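# Lower the cover fully onto the toaster

## Task

Place the cover over the toaster and push it down until it is completely seated.

## Robot and tools

Robot: two arms, left_arm and right_arm, each ending in a two-finger gripper. Positions are reported in one scene frame, in metres: the origin sits at table-top height midway between the nominal arm bases, +x runs away from the robot over the table, +z is up, and left_arm is on the +y side. Arm names do not match image left/right. A BASES line, if present, gives the calibrated base spots. The gripper's fingers point along its own +z and close along its own y. end_effector_position is the point between the pads, roughly 1 cm short of the tips; orientation is end_effector_quat_wxyz. Printed positions can be slightly wrong, more so far from the base.

execute_actions(actions, cameras): actions is a list of actions; each action is a list of up to 15 rows, each row lasting one 1/30 s control step. If fewer than 15 rows are given, the last one is repeated to fill 15 steps. Every row has 14 numbers in [-1, 1], always for both arms: dx, dy, dz, rx, ry, rz, opening for left_arm, then the same seven for right_arm. dx..rz are offsets, not poses: they are measured along scene axes from that arm's Hand target as it stood when the action began (not from the previous row). rx, ry, rz form one rotation vector turning about the Hand target's position. Scale: 1.0 equals 0.6 m or 180 degrees; a translation longer than 1.0 is shortened. Since each action restarts from the current Hand target, sending the same offset twice moves twice. Opening is absolute: +1 fully open (0.094 m), -1 closed. Sending six zeros re-commands the current Hand target; always send the opening you want, because 0 is itself a command (half open). An empty actions list just reports state and images.

move(target, speed, blend, opening_speed, blocking, cameras): target is one 14-number row, same layout and scale, offsets from each arm's Hand target; or a list of up to 15 such rows differing only in pose offsets, each still counted from the same starting Hand targets. Grippers follow straight lines, rotating the short way; all paths finish together, at least 0.5 s, capped at 10 s. speed: m/s, 0.002 to 0.5 (default 0.25), one value or one per target; rotation limit is twice that in rad/s. blend: corner-rounding radius in m for lists (default 0). opening_speed: rate of finger change per second on the -1..1 scale, at least 0.2; otherwise the opening is sent immediately. Paths do not avoid obstacles or the other arm; faster moves lag, stray and hit harder, and aiming far beyond a contact presses harder. With blocking=false the result returns after about 0.5 s while the move continues; then call wait or stop before any new actions or move. The extra move: line reports done, off_target, moving, held or fault plus any limits (paced = pose clipped, held = steps withheld). done means the arm rests within 10 mm and 2 degrees of target; it says nothing about contact.

wait(seconds 0 to 10): lets time pass holding commands; a running move continues. stop(): brakes the running move (needs room). zoom_image(camera, region [x0, y0, x1, y1] in pixels, top-left origin, at most 504x504) magnifies the latest image of cam_head_left, cam_head_right, cam_high, cam_low (896x504) or cam_left_wrist, cam_right_wrist (616x616). finished_scene(scene): ends the given scene number irreversibly; call it only once the cover sits fully down and stays there unaided.

Controller behaviour: each step the commanded pose is limited to 100 mm and 20 degrees from the measured pose, then reached by damped IK (position favoured). Hand target in results is the last clipped command and is the base for the next offsets; it may fall short of what you asked, so command the remainder from it. A gripper can rest about 1 cm off target from friction or weight without touching anything. An arm blocked by an object keeps pushing until commanded back past its gripper. A wrist near the waist axis can make small moves swing the arm. A 'pose unreachable' line means the clearance check withheld that arm's command; it does not protect gripper-to-gripper collisions.

Gripping: grip_measured uses the opening scale; empty it reads up to ~1.6 mm wide. On a hard part at full squeeze it reads up to ~3 mm (0.064) below the part's width. Commanding slightly below first-touch reading gives a light grip; about 0.11 below gives full force (~50 to 62 N per pad). To release, command well above grip_measured. grip_effort_nm is motor effort (negative closing), with offset and friction, not pad force. Joint torques have offsets and noise; torques 3 and 4 wrap at ±28 N m. Action results also list gripper positions at some steps; HELD marks withheld steps.

Cautions: a held part may be tugged briefly, so grip firmly. Nothing may fall or be left off the table. Avoid drops, releasing moving parts, slams, hard hits, very hard pushes, and any press between the two arms. Holding loads, long reach or pushing at unreachable poses heats motors, even while you think; a MOTOR HOT line warns near 85 °C, and at 100 °C that arm goes limp for 30 to 60 s or more. Joint limits (rad): waist ±2.880, shoulder 0 to 3.142, elbow 0 to 3.019 (straight 2.964), wrist pitch -1.693 to 1.571, wrist yaw ±1.571, wrist roll ±2.094. Faster, smoother, lower-effort work is better.

Each tool is called after "Call:" in YAML: its name, and indented under it one key for each argument.

## Session

Call:
execute_actions:
  actions: []

Scene clock: 0.00 s.
left_arm: end_effector_position=(+0.6859, +0.2742, +0.1082) grip_measured=+1.000 grip_effort_nm=n/a end_effector_quat_wxyz=(+0.188, -0.316, +0.888, +0.275) | right_arm: end_effector_position=(+0.9121, -0.3845, +0.2661) grip_measured=+1.000 grip_effort_nm=n/a end_effector_quat_wxyz=(+0.405, +0.051, +0.893, -0.187)
Joint positions: left_arm=[-0.131 2.278 2.089 -1.275 -0.672 -0.774 0.094] | right_arm=[-0.156 2.417 2.555 -0.817 0.293 -0.146 0.094]
Joint velocities: left_arm=[-0.005 -0.015 0.007 0.002 0.022 -0.066 0] | right_arm=[-0.005 -0.005 0.007 -0.012 -0.095 -0.007 0]
Joint torques (N m): no reading
Heat: left arm: hottest shoulder 29 °C; right arm: hottest shoulder 33 °C.
Hand target: left_arm +0.6933, +0.2733, +0.1226; +0.202, -0.321, +0.886, +0.268 | right_arm +0.9154, -0.3848, +0.2776; +0.416, +0.053, +0.888, -0.187
Tool commands: left_gripper/opening=+1.0 right_gripper/opening=+1.0

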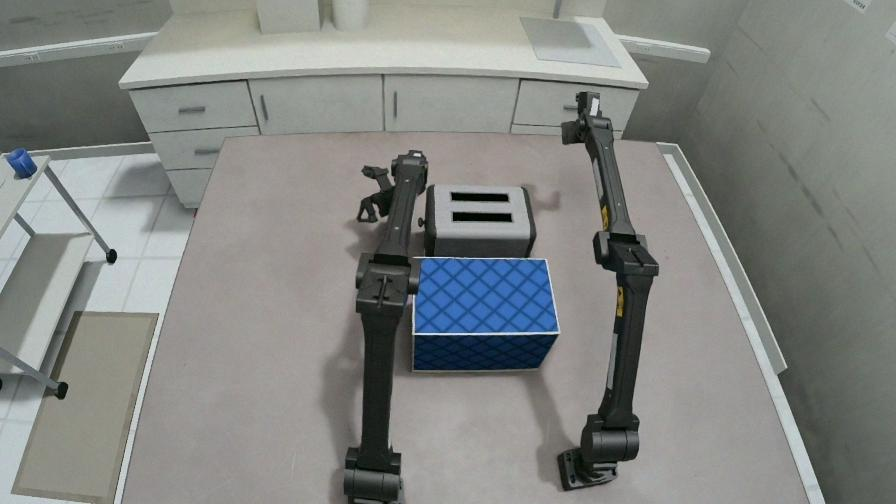

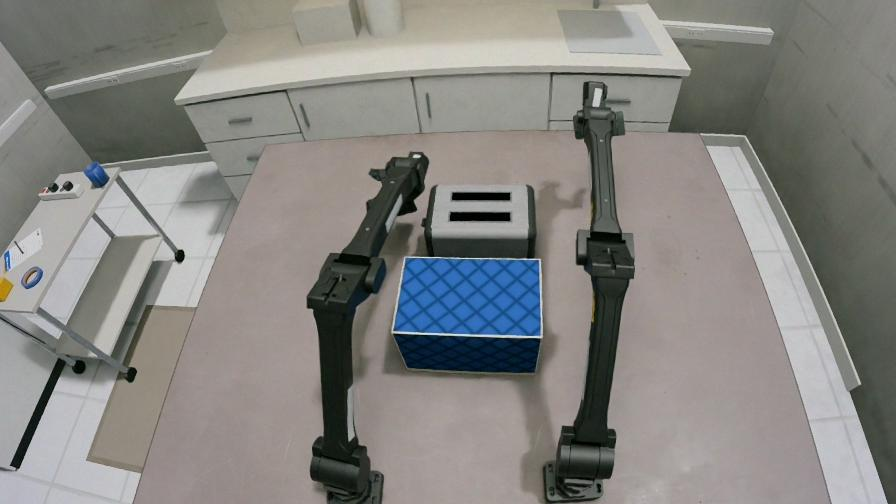

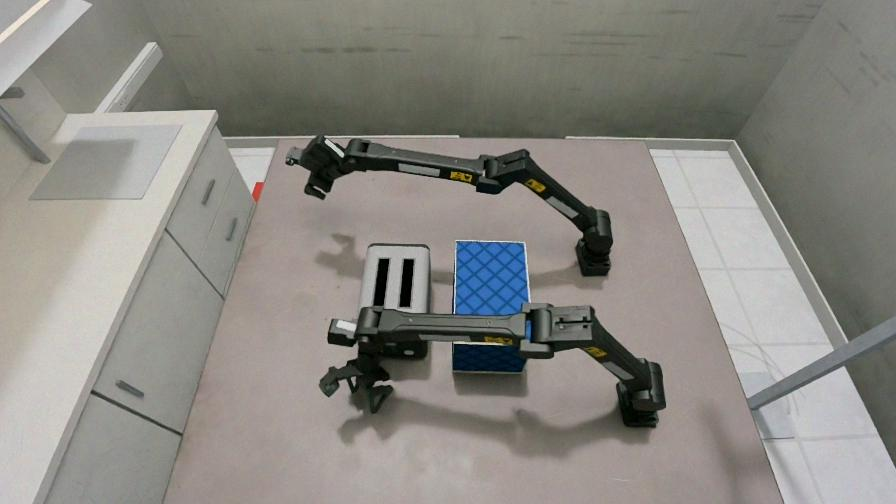

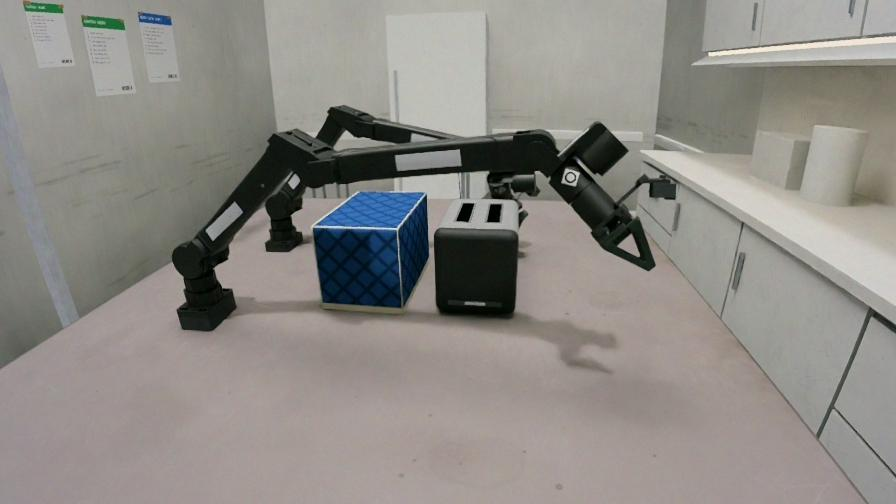

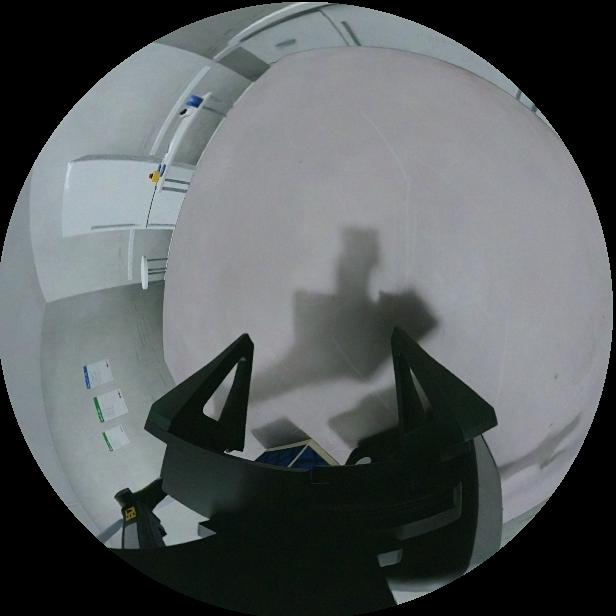

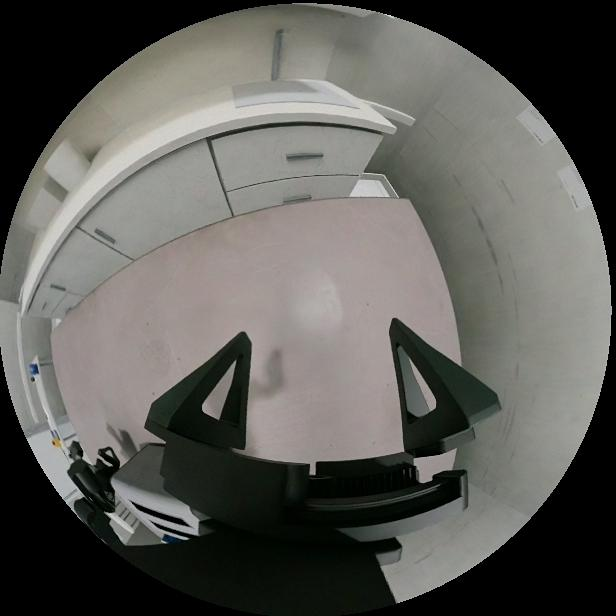

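Call:
zoom_image:
  camera: "cam_head_right"
  region: [370, 160, 590, 400]

Call:
zoom_image:
  camera: "cam_low"
  region: [270, 170, 570, 340]

Call:
zoom_image:
  camera: "cam_high"
  region: [300, 200, 620, 420]

Scaled by 2.100.

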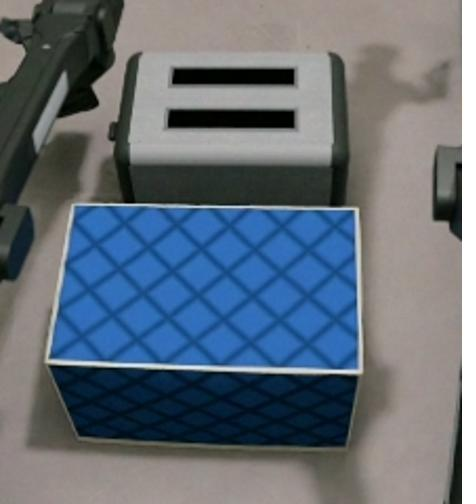

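Scaled by 1.680.

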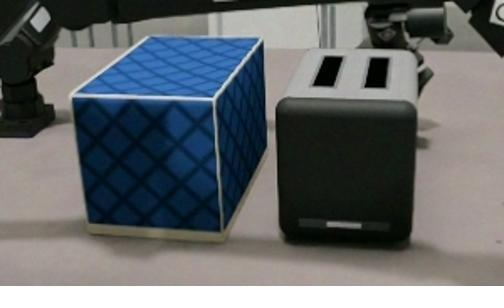

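Scaled by 1.575.

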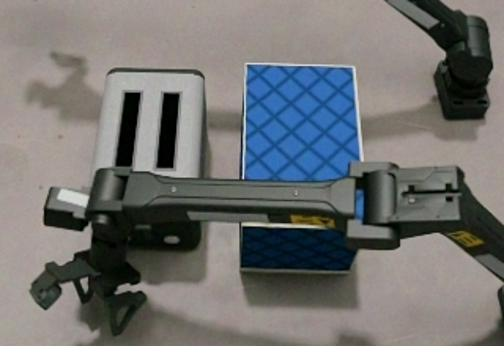

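Call:
move:
  target: [-0.455,0.211,0.212,-0.162,-0.016,-0.755,1,-0.825,-0.025,-0.047,0.057,0.102,0.573,1]

Scene clock: 44.20 s.
left_arm: end_effector_position=(+0.4217, +0.3899, +0.2376) grip_measured=+1.000 grip_effort_nm=-0.007 end_effector_quat_wxyz=(+0.276, +0.627, +0.694, -0.221) | right_arm: end_effector_position=(+0.4295, -0.4005, +0.2486) grip_measured=+1.000 grip_effort_nm=-0.012 end_effector_quat_wxyz=(+0.246, -0.602, +0.731, +0.205)
Joint positions: left_arm=[0.499 1.733 1.551 -1.677 0.672 2.074 0.094] | right_arm=[-0.641 1.69 1.489 -1.671 -0.589 -2.075 0.094]
Joint velocities: left_arm=[0.005 -0.005 0.002 -0.022 -0.037 0.007 0] | right_arm=[-0.015 -0.005 0.007 0.012 0.051 -0.022 0]
Joint torques (N m): left_arm=[0.73 -18.84 8.54 -0.99 0.33 0.15] | right_arm=[-2.02 -13.33 7.23 -0.59 -0.25 -0.06]
Heat: left arm: hottest shoulder 36 °C; right arm: hottest shoulder 37 °C.
Hand target: left_arm +0.4224, +0.3982, +0.2547; +0.269, +0.652, +0.655, -0.271 | right_arm +0.4209, -0.4031, +0.2542; +0.263, -0.655, +0.655, +0.270
Off the commanded pose: left_arm 0.016 m, 8 deg | right_arm 0.009 m, 13 deg.
joint sent to its limit (left arm) — joint 4 (wrist pitch), lower limit; joint 6 (wrist roll), upper limit. The joint targets are off in position and orientation.
joint sent to its limit (right arm) — joint 4 (wrist pitch), lower limit; joint 6 (wrist roll), lower limit. The joint targets are off in position and orientation.
move: off_target (left_arm, right_arm)

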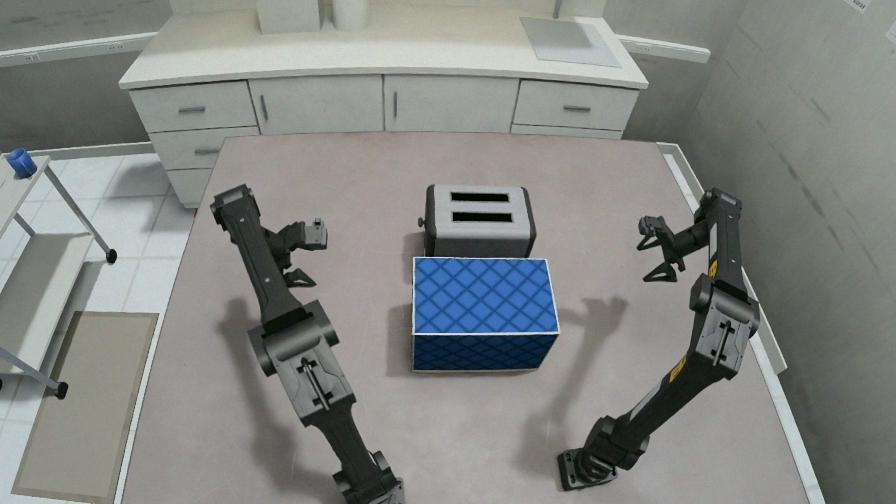

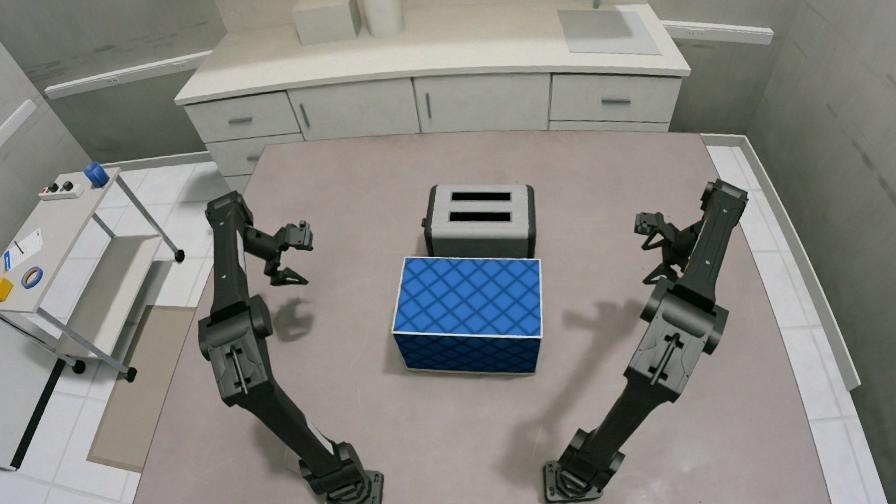

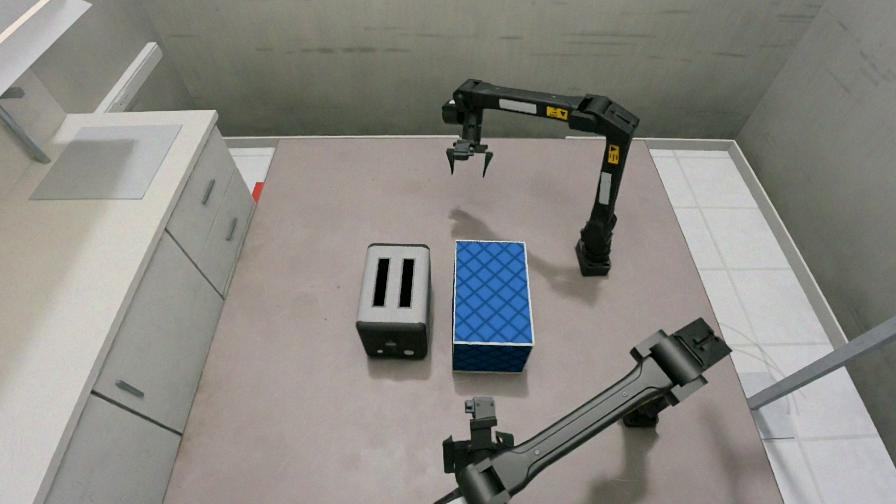

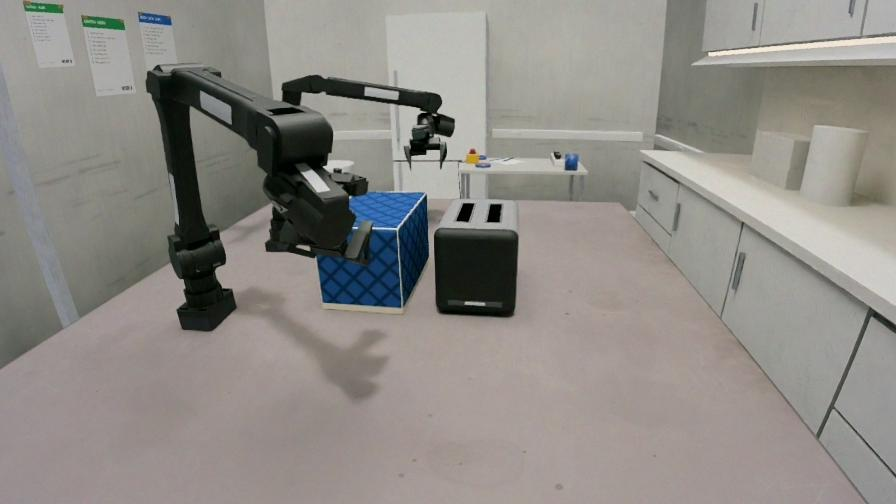

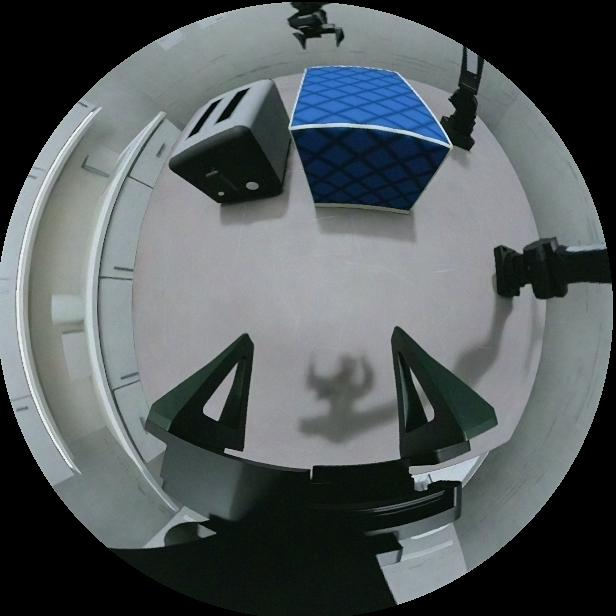

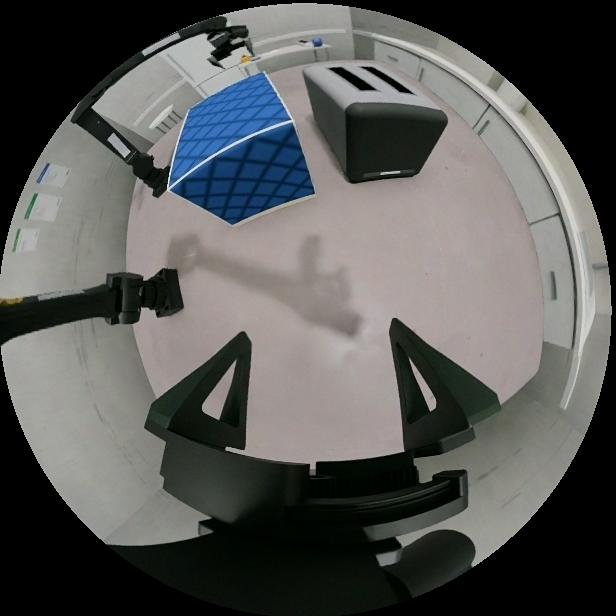

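Call:
move:
  target: [-0.087,-0.313,-0.19,0,0,0,1,-0.085,0.322,-0.19,0,0,0,1]

Scene clock: 62.13 s.
left_arm: end_effector_position=(+0.3639, +0.2175, +0.1293) grip_measured=+1.000 grip_effort_nm=-0.002 end_effector_quat_wxyz=(+0.260, +0.646, +0.659, -0.283) | right_arm: end_effector_position=(+0.3715, -0.2126, +0.1393) grip_measured=+1.000 grip_effort_nm=-0.017 end_effector_quat_wxyz=(-0.265, +0.654, -0.653, -0.274)
Joint positions: left_arm=[0.192 1.608 1.065 -1.253 0.763 1.838 0.094] | right_arm=[-0.323 1.551 0.964 -1.273 -0.738 -1.971 0.094]
Joint velocities: left_arm=[-0.005 0.015 -0.012 -0.017 -0.066 0.007 0] | right_arm=[-0.005 -0.015 -0.002 0.007 -0.081 -0.007 0]
Joint torques (N m): left_arm=[-0.67 -15.74 6.04 -0.03 0.6 -0.05] | right_arm=[-0.15 -10.23 5.91 -0.1 -0.68 0.28]
Heat: left arm: hottest shoulder 36 °C; right arm: hottest shoulder 38 °C.
Hand target: left_arm +0.3664, +0.2132, +0.1382; +0.267, +0.651, +0.655, -0.273 | right_arm +0.3690, -0.2075, +0.1437; -0.267, +0.654, -0.653, -0.271
Off the commanded pose: left_arm 0.015 m, 2 deg | right_arm 0.003 m, 1 deg.
move: off_target (left_arm)

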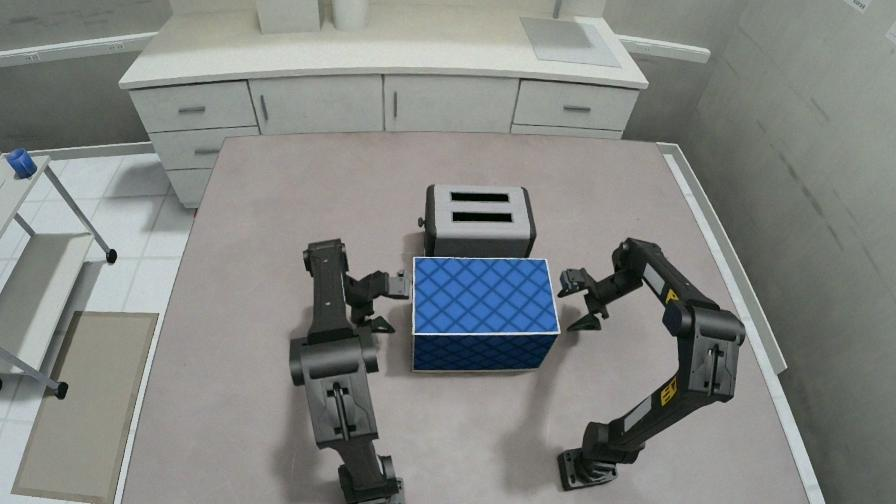

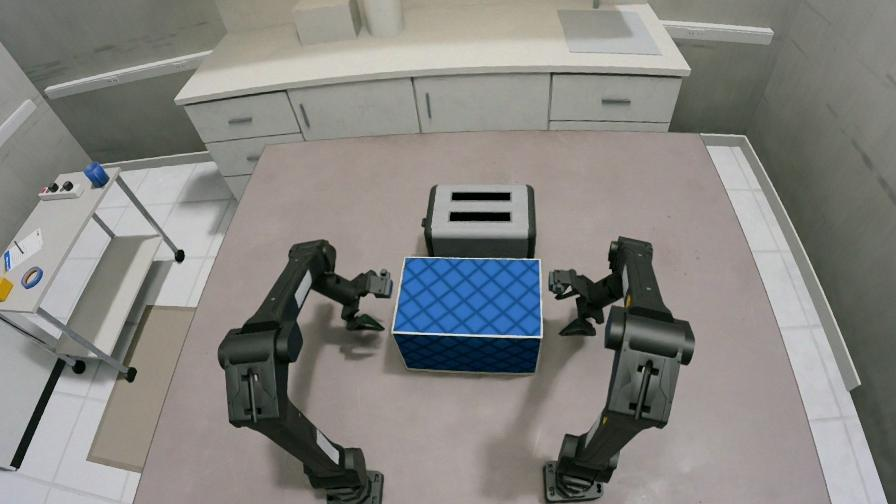

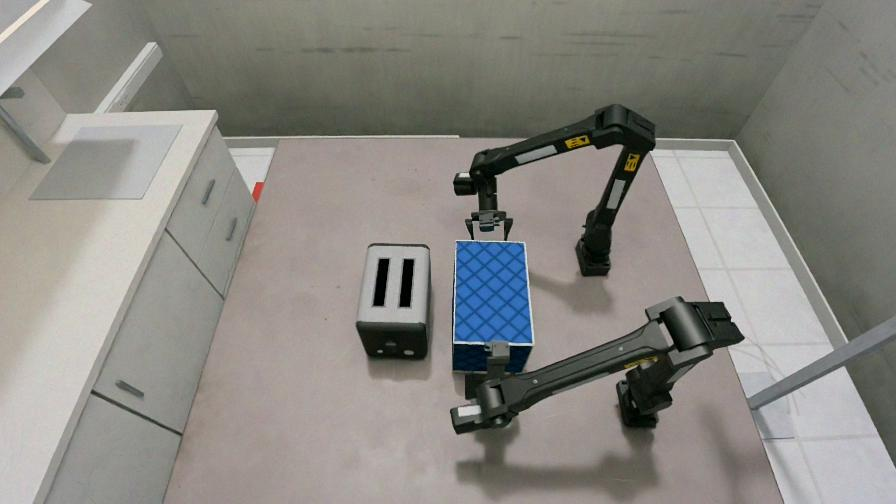

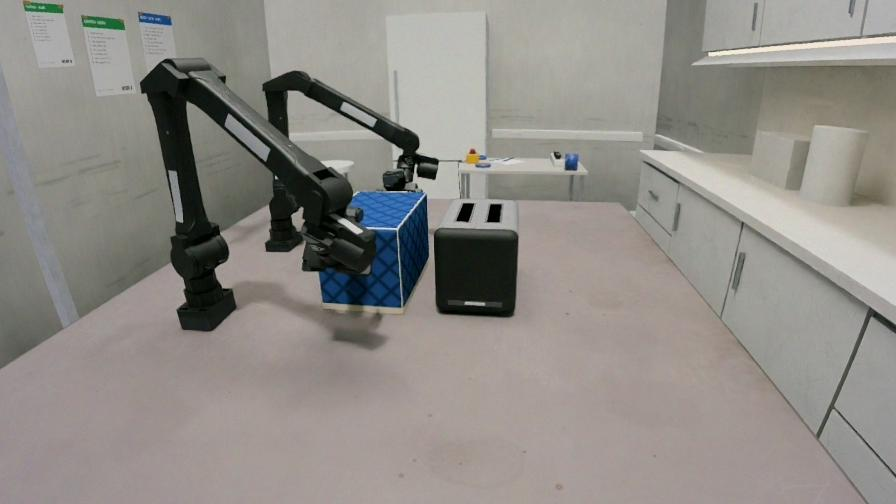

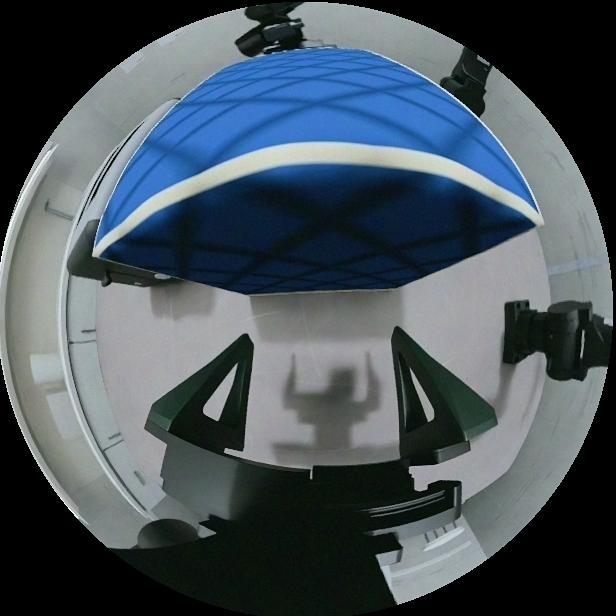

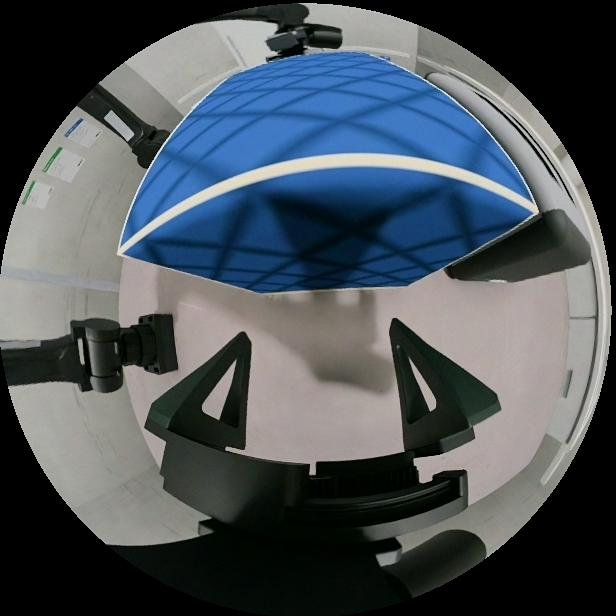

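Call:
move:
  target: [0,0,0.02,-0.12,0,0,1,0,0,0.0,0.12,0,0,1]

Call:
zoom_image:
  camera: "cam_high"
  region: [400, 180, 600, 450]

Call:
zoom_image:
  camera: "cam_head_right"
  region: [320, 220, 680, 400]

Scene clock: 72.27 s.
left_arm: end_effector_position=(+0.3605, +0.2061, +0.1492) grip_measured=+1.000 grip_effort_nm=-0.007 end_effector_quat_wxyz=(+0.376, +0.587, +0.607, -0.381) | right_arm: end_effector_position=(+0.3728, -0.2042, +0.1525) grip_measured=+1.000 grip_effort_nm=-0.007 end_effector_quat_wxyz=(+0.374, -0.582, +0.636, +0.344)
Joint positions: left_arm=[0.249 1.69 1.065 -1.418 1.072 2.074 0.094] | right_arm=[-0.386 1.609 0.94 -1.34 -1.006 -2.075 0.094]
Joint velocities: left_arm=[0.005 -0.015 0.002 -0.007 0.037 -0.022 0] | right_arm=[-0.024 -0.005 0.002 -0.012 0.007 0.007 0]
Joint torques (N m): left_arm=[1.26 -12.86 6.69 -1.16 0.69 0.17] | right_arm=[-2.08 -6.95 5.33 -0.72 -0.74 -0.06]
Heat: left arm: hottest shoulder 35 °C; right arm: hottest shoulder 37 °C.
Hand target: left_arm +0.3671, +0.2135, +0.1508; +0.384, +0.589, +0.594, -0.391 | right_arm +0.3683, -0.2076, +0.1431; +0.384, -0.593, +0.591, +0.389
Off the commanded pose: left_arm 0.009 m, 2 deg | right_arm 0.010 m, 8 deg.
joint sent to its limit (left arm) — joint 6 (wrist roll), upper limit. The joint targets still meet the commanded pose.
joint sent to its limit (right arm) — joint 6 (wrist roll), lower limit. The joint targets are off in orientation, not in position.
move: off_target (right_arm)

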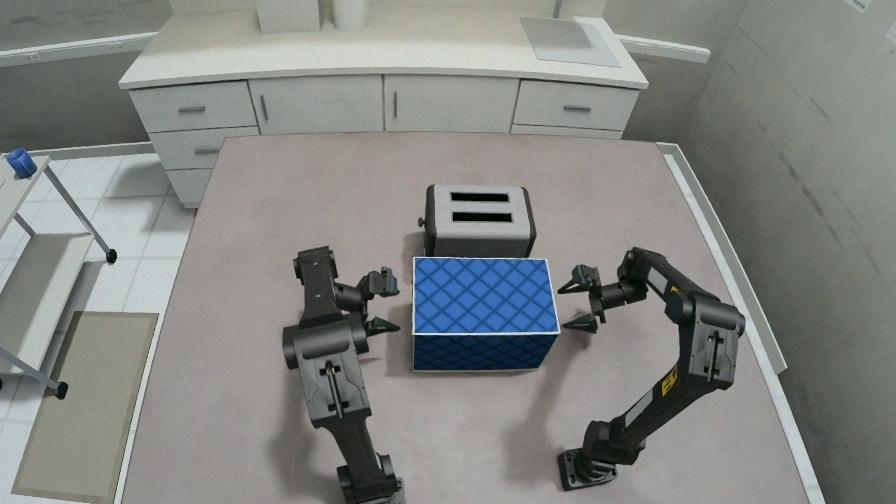

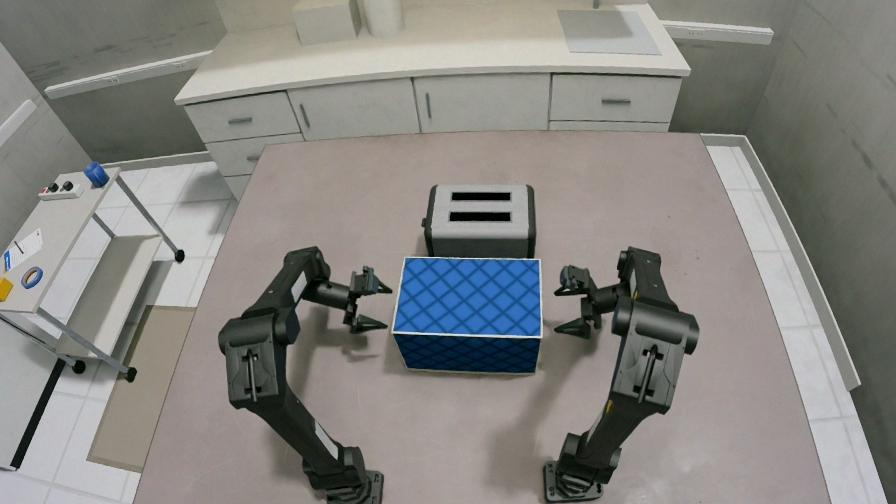

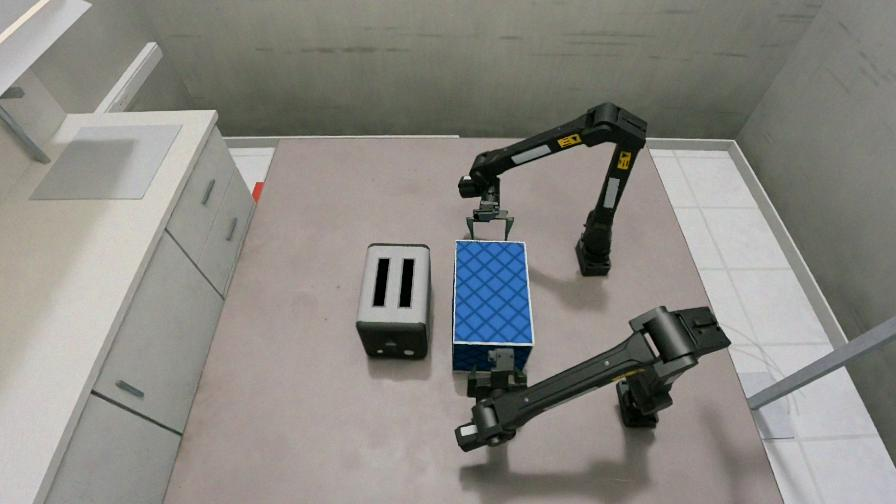

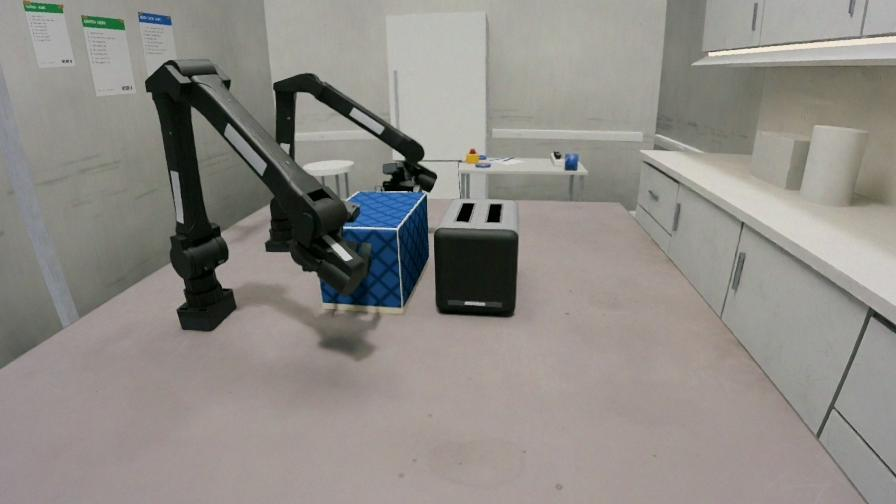

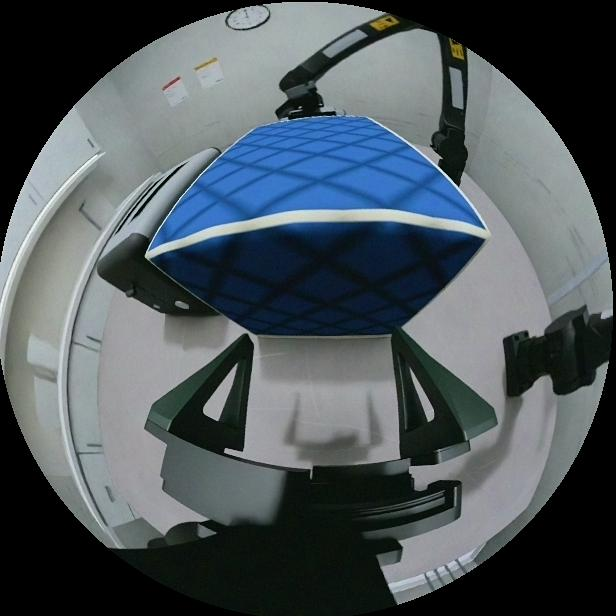

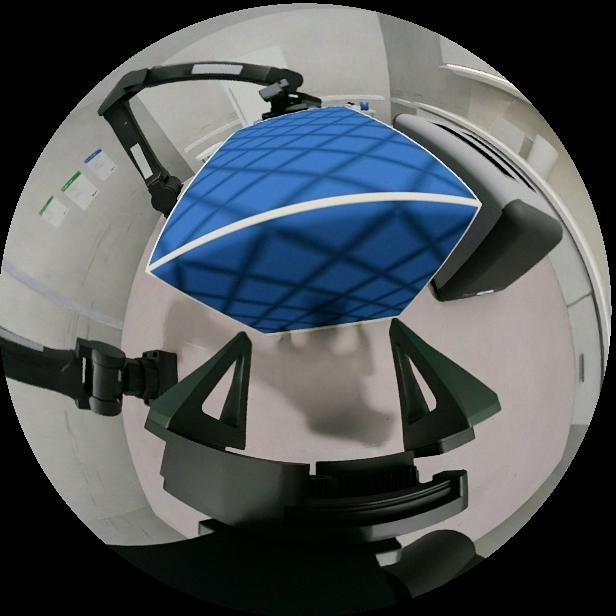

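Scaled by 1.867.

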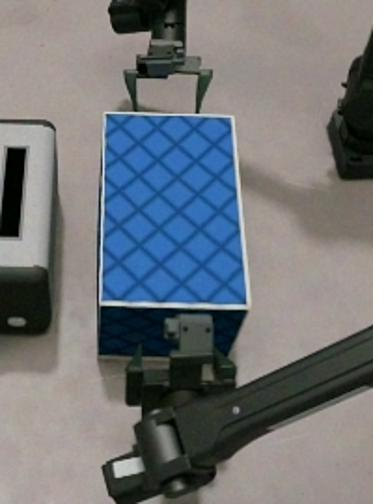

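Scaled by 1.400.

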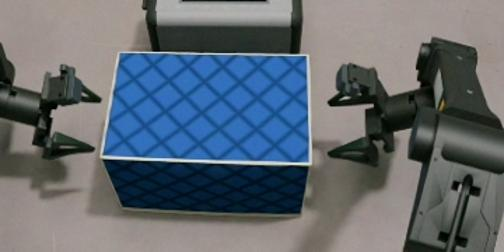

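Call:
move:
  target: [0.005,-0.09,0.01,0,0,0,1,-0.005,0.09,0.012,0,0,0,1]
  speed: 0.06
  cameras: ["cam_high","cam_head_right","cam_left_wrist","cam_right_wrist"]

Scene clock: 79.67 s.
left_arm: end_effector_position=(+0.3683, +0.1665, +0.1466) grip_measured=+1.000 grip_effort_nm=-0.007 end_effector_quat_wxyz=(+0.378, +0.581, +0.601, -0.399) | right_arm: end_effector_position=(+0.3689, -0.1594, +0.1590) grip_measured=+1.000 grip_effort_nm=-0.007 end_effector_quat_wxyz=(-0.387, +0.589, -0.600, -0.378)
Joint positions: left_arm=[0.155 1.69 1.05 -1.304 1.131 1.936 0.094] | right_arm=[-0.283 1.609 0.92 -1.335 -1.092 -2.076 0.094]
Joint velocities: left_arm=[-0.005 0.005 -0.002 0.002 0.022 -0.022 0] | right_arm=[-0.005 -0.024 -0.002 0.002 -0.139 -0.022 0]
Joint torques (N m): left_arm=[-1.55 -16.32 5.53 -0.18 0.76 -0.06] | right_arm=[0.21 -7.47 5.2 -0.27 -0.78 -0.05]
Heat: left arm: hottest shoulder 34 °C; right arm: hottest shoulder 36 °C.
Hand target: left_arm +0.3688, +0.1598, +0.1562; +0.383, +0.590, +0.593, -0.392 | right_arm +0.3652, -0.1532, +0.1511; -0.385, +0.593, -0.590, -0.390
Off the commanded pose: left_arm 0.013 m, 2 deg | right_arm 0.011 m, 2 deg.
joint sent to its limit (right arm) — joint 6 (wrist roll), lower limit. The joint targets still meet the commanded pose.
move: off_target (left_arm, right_arm)
Images, in order (width x height): cam_head_right 896x504, cam_high 896x504, cam_left_wrist 616x616, cam_right_wrist 616x616.

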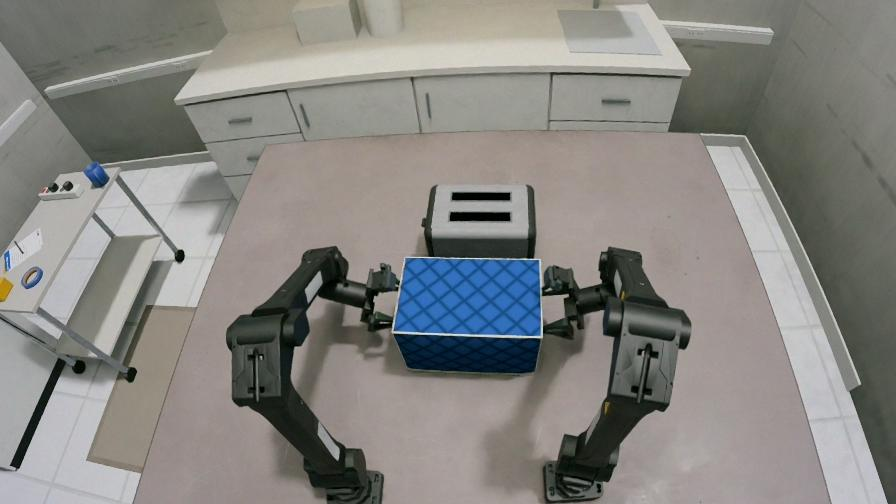

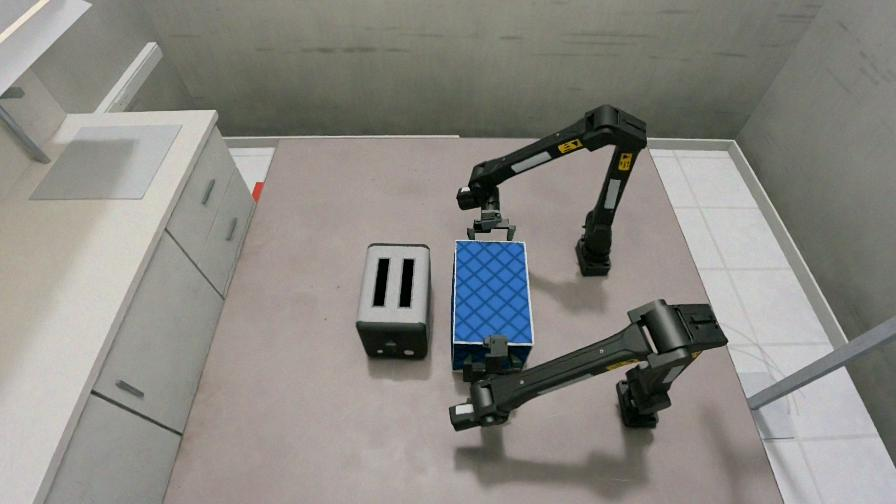

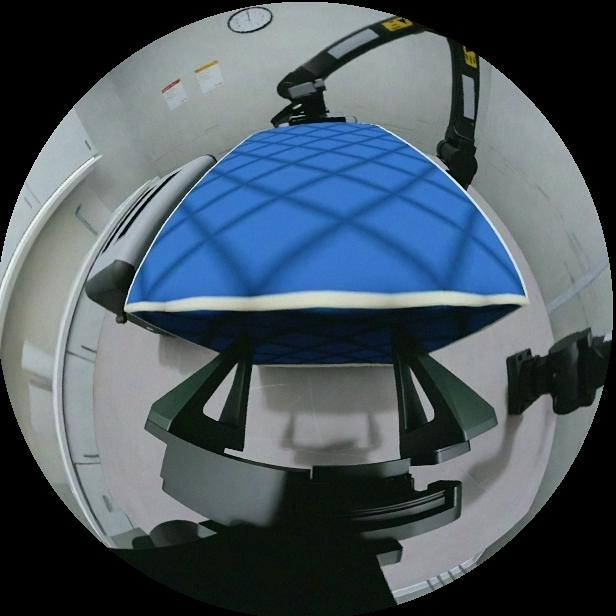

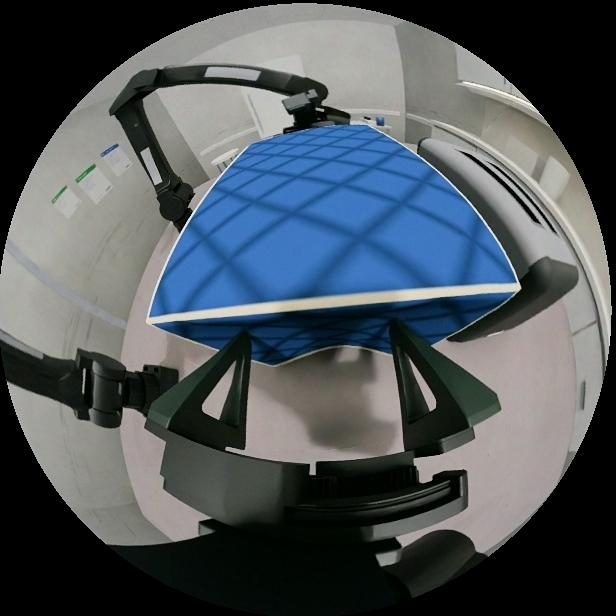

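Call:
move:
  target: [0,-0.09,0,0,0,0,1,0,0.09,0,0,0,0,1]
  speed: 0.05
  cameras: ["cam_head_right","cam_left_wrist","cam_right_wrist"]

Scene clock: 84.40 s.
left_arm: end_effector_position=(+0.3676, +0.1144, +0.1435) grip_measured=+1.000 grip_effort_nm=-0.002 end_effector_quat_wxyz=(+0.375, +0.580, +0.603, -0.399) | right_arm: end_effector_position=(+0.3701, -0.1059, +0.1458) grip_measured=+1.000 grip_effort_nm=-0.002 end_effector_quat_wxyz=(-0.385, +0.589, -0.594, -0.390)
Joint positions: left_arm=[0.028 1.632 0.979 -1.023 1.157 1.634 0.094] | right_arm=[-0.139 1.584 0.853 -1.071 -1.148 -1.813 0.094]
Joint velocities: left_arm=[-0.015 -0.005 0.002 -0.012 -0.051 0.037 0] | right_arm=[-0.005 0.015 0.007 0.032 -0.066 -0.066 0]
Joint torques (N m): left_arm=[-1.44 -15.91 5.71 0.1 0.82 -0.06] | right_arm=[0.38 -10.23 5.34 -0.01 -0.9 0.26]
Heat: left arm: hottest shoulder 33 °C; right arm: hottest shoulder 36 °C.
Hand target: left_arm +0.3675, +0.1062, +0.1554; +0.382, +0.590, +0.592, -0.394 | right_arm +0.3654, -0.0987, +0.1523; -0.386, +0.592, -0.590, -0.391
Off the commanded pose: left_arm 0.015 m, 2 deg | right_arm 0.010 m, 1 deg.
move: off_target (left_arm)
Images, in order (width x height): cam_head_right 896x504, cam_left_wrist 616x616, cam_right_wrist 616x616.

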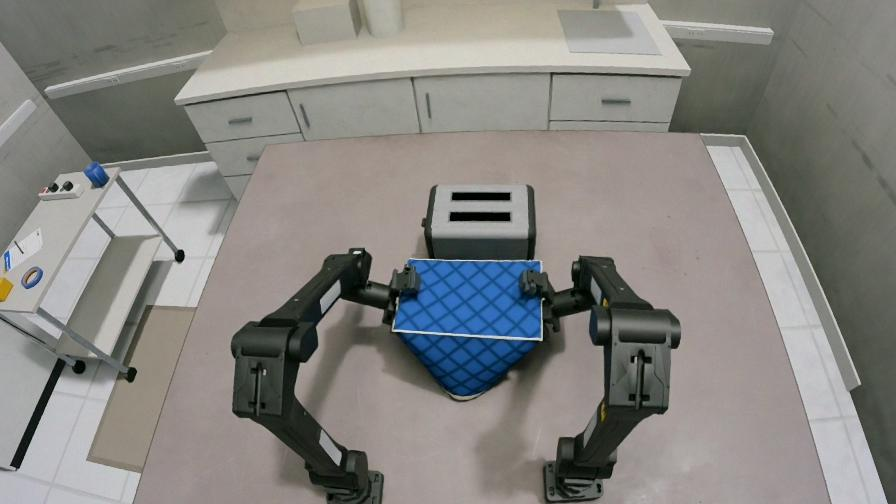

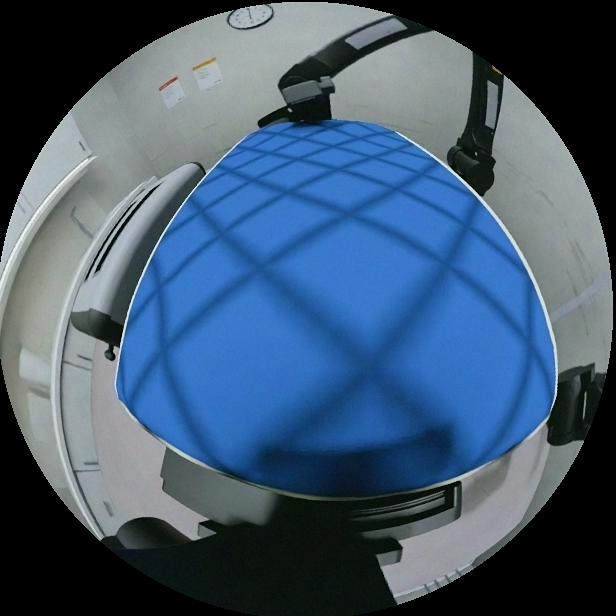

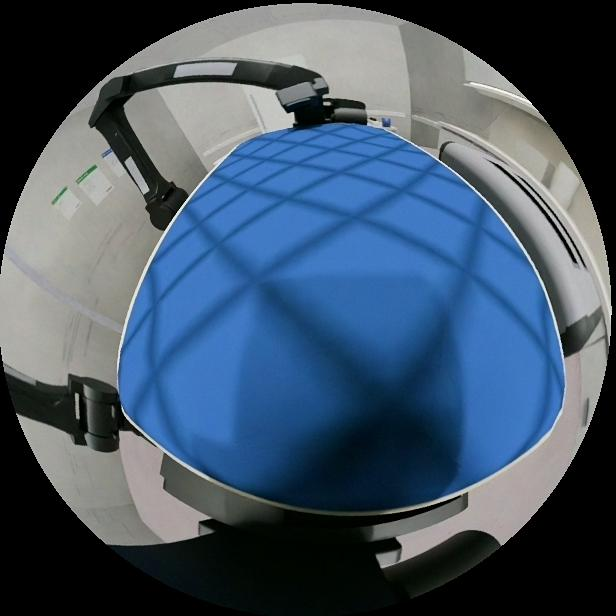

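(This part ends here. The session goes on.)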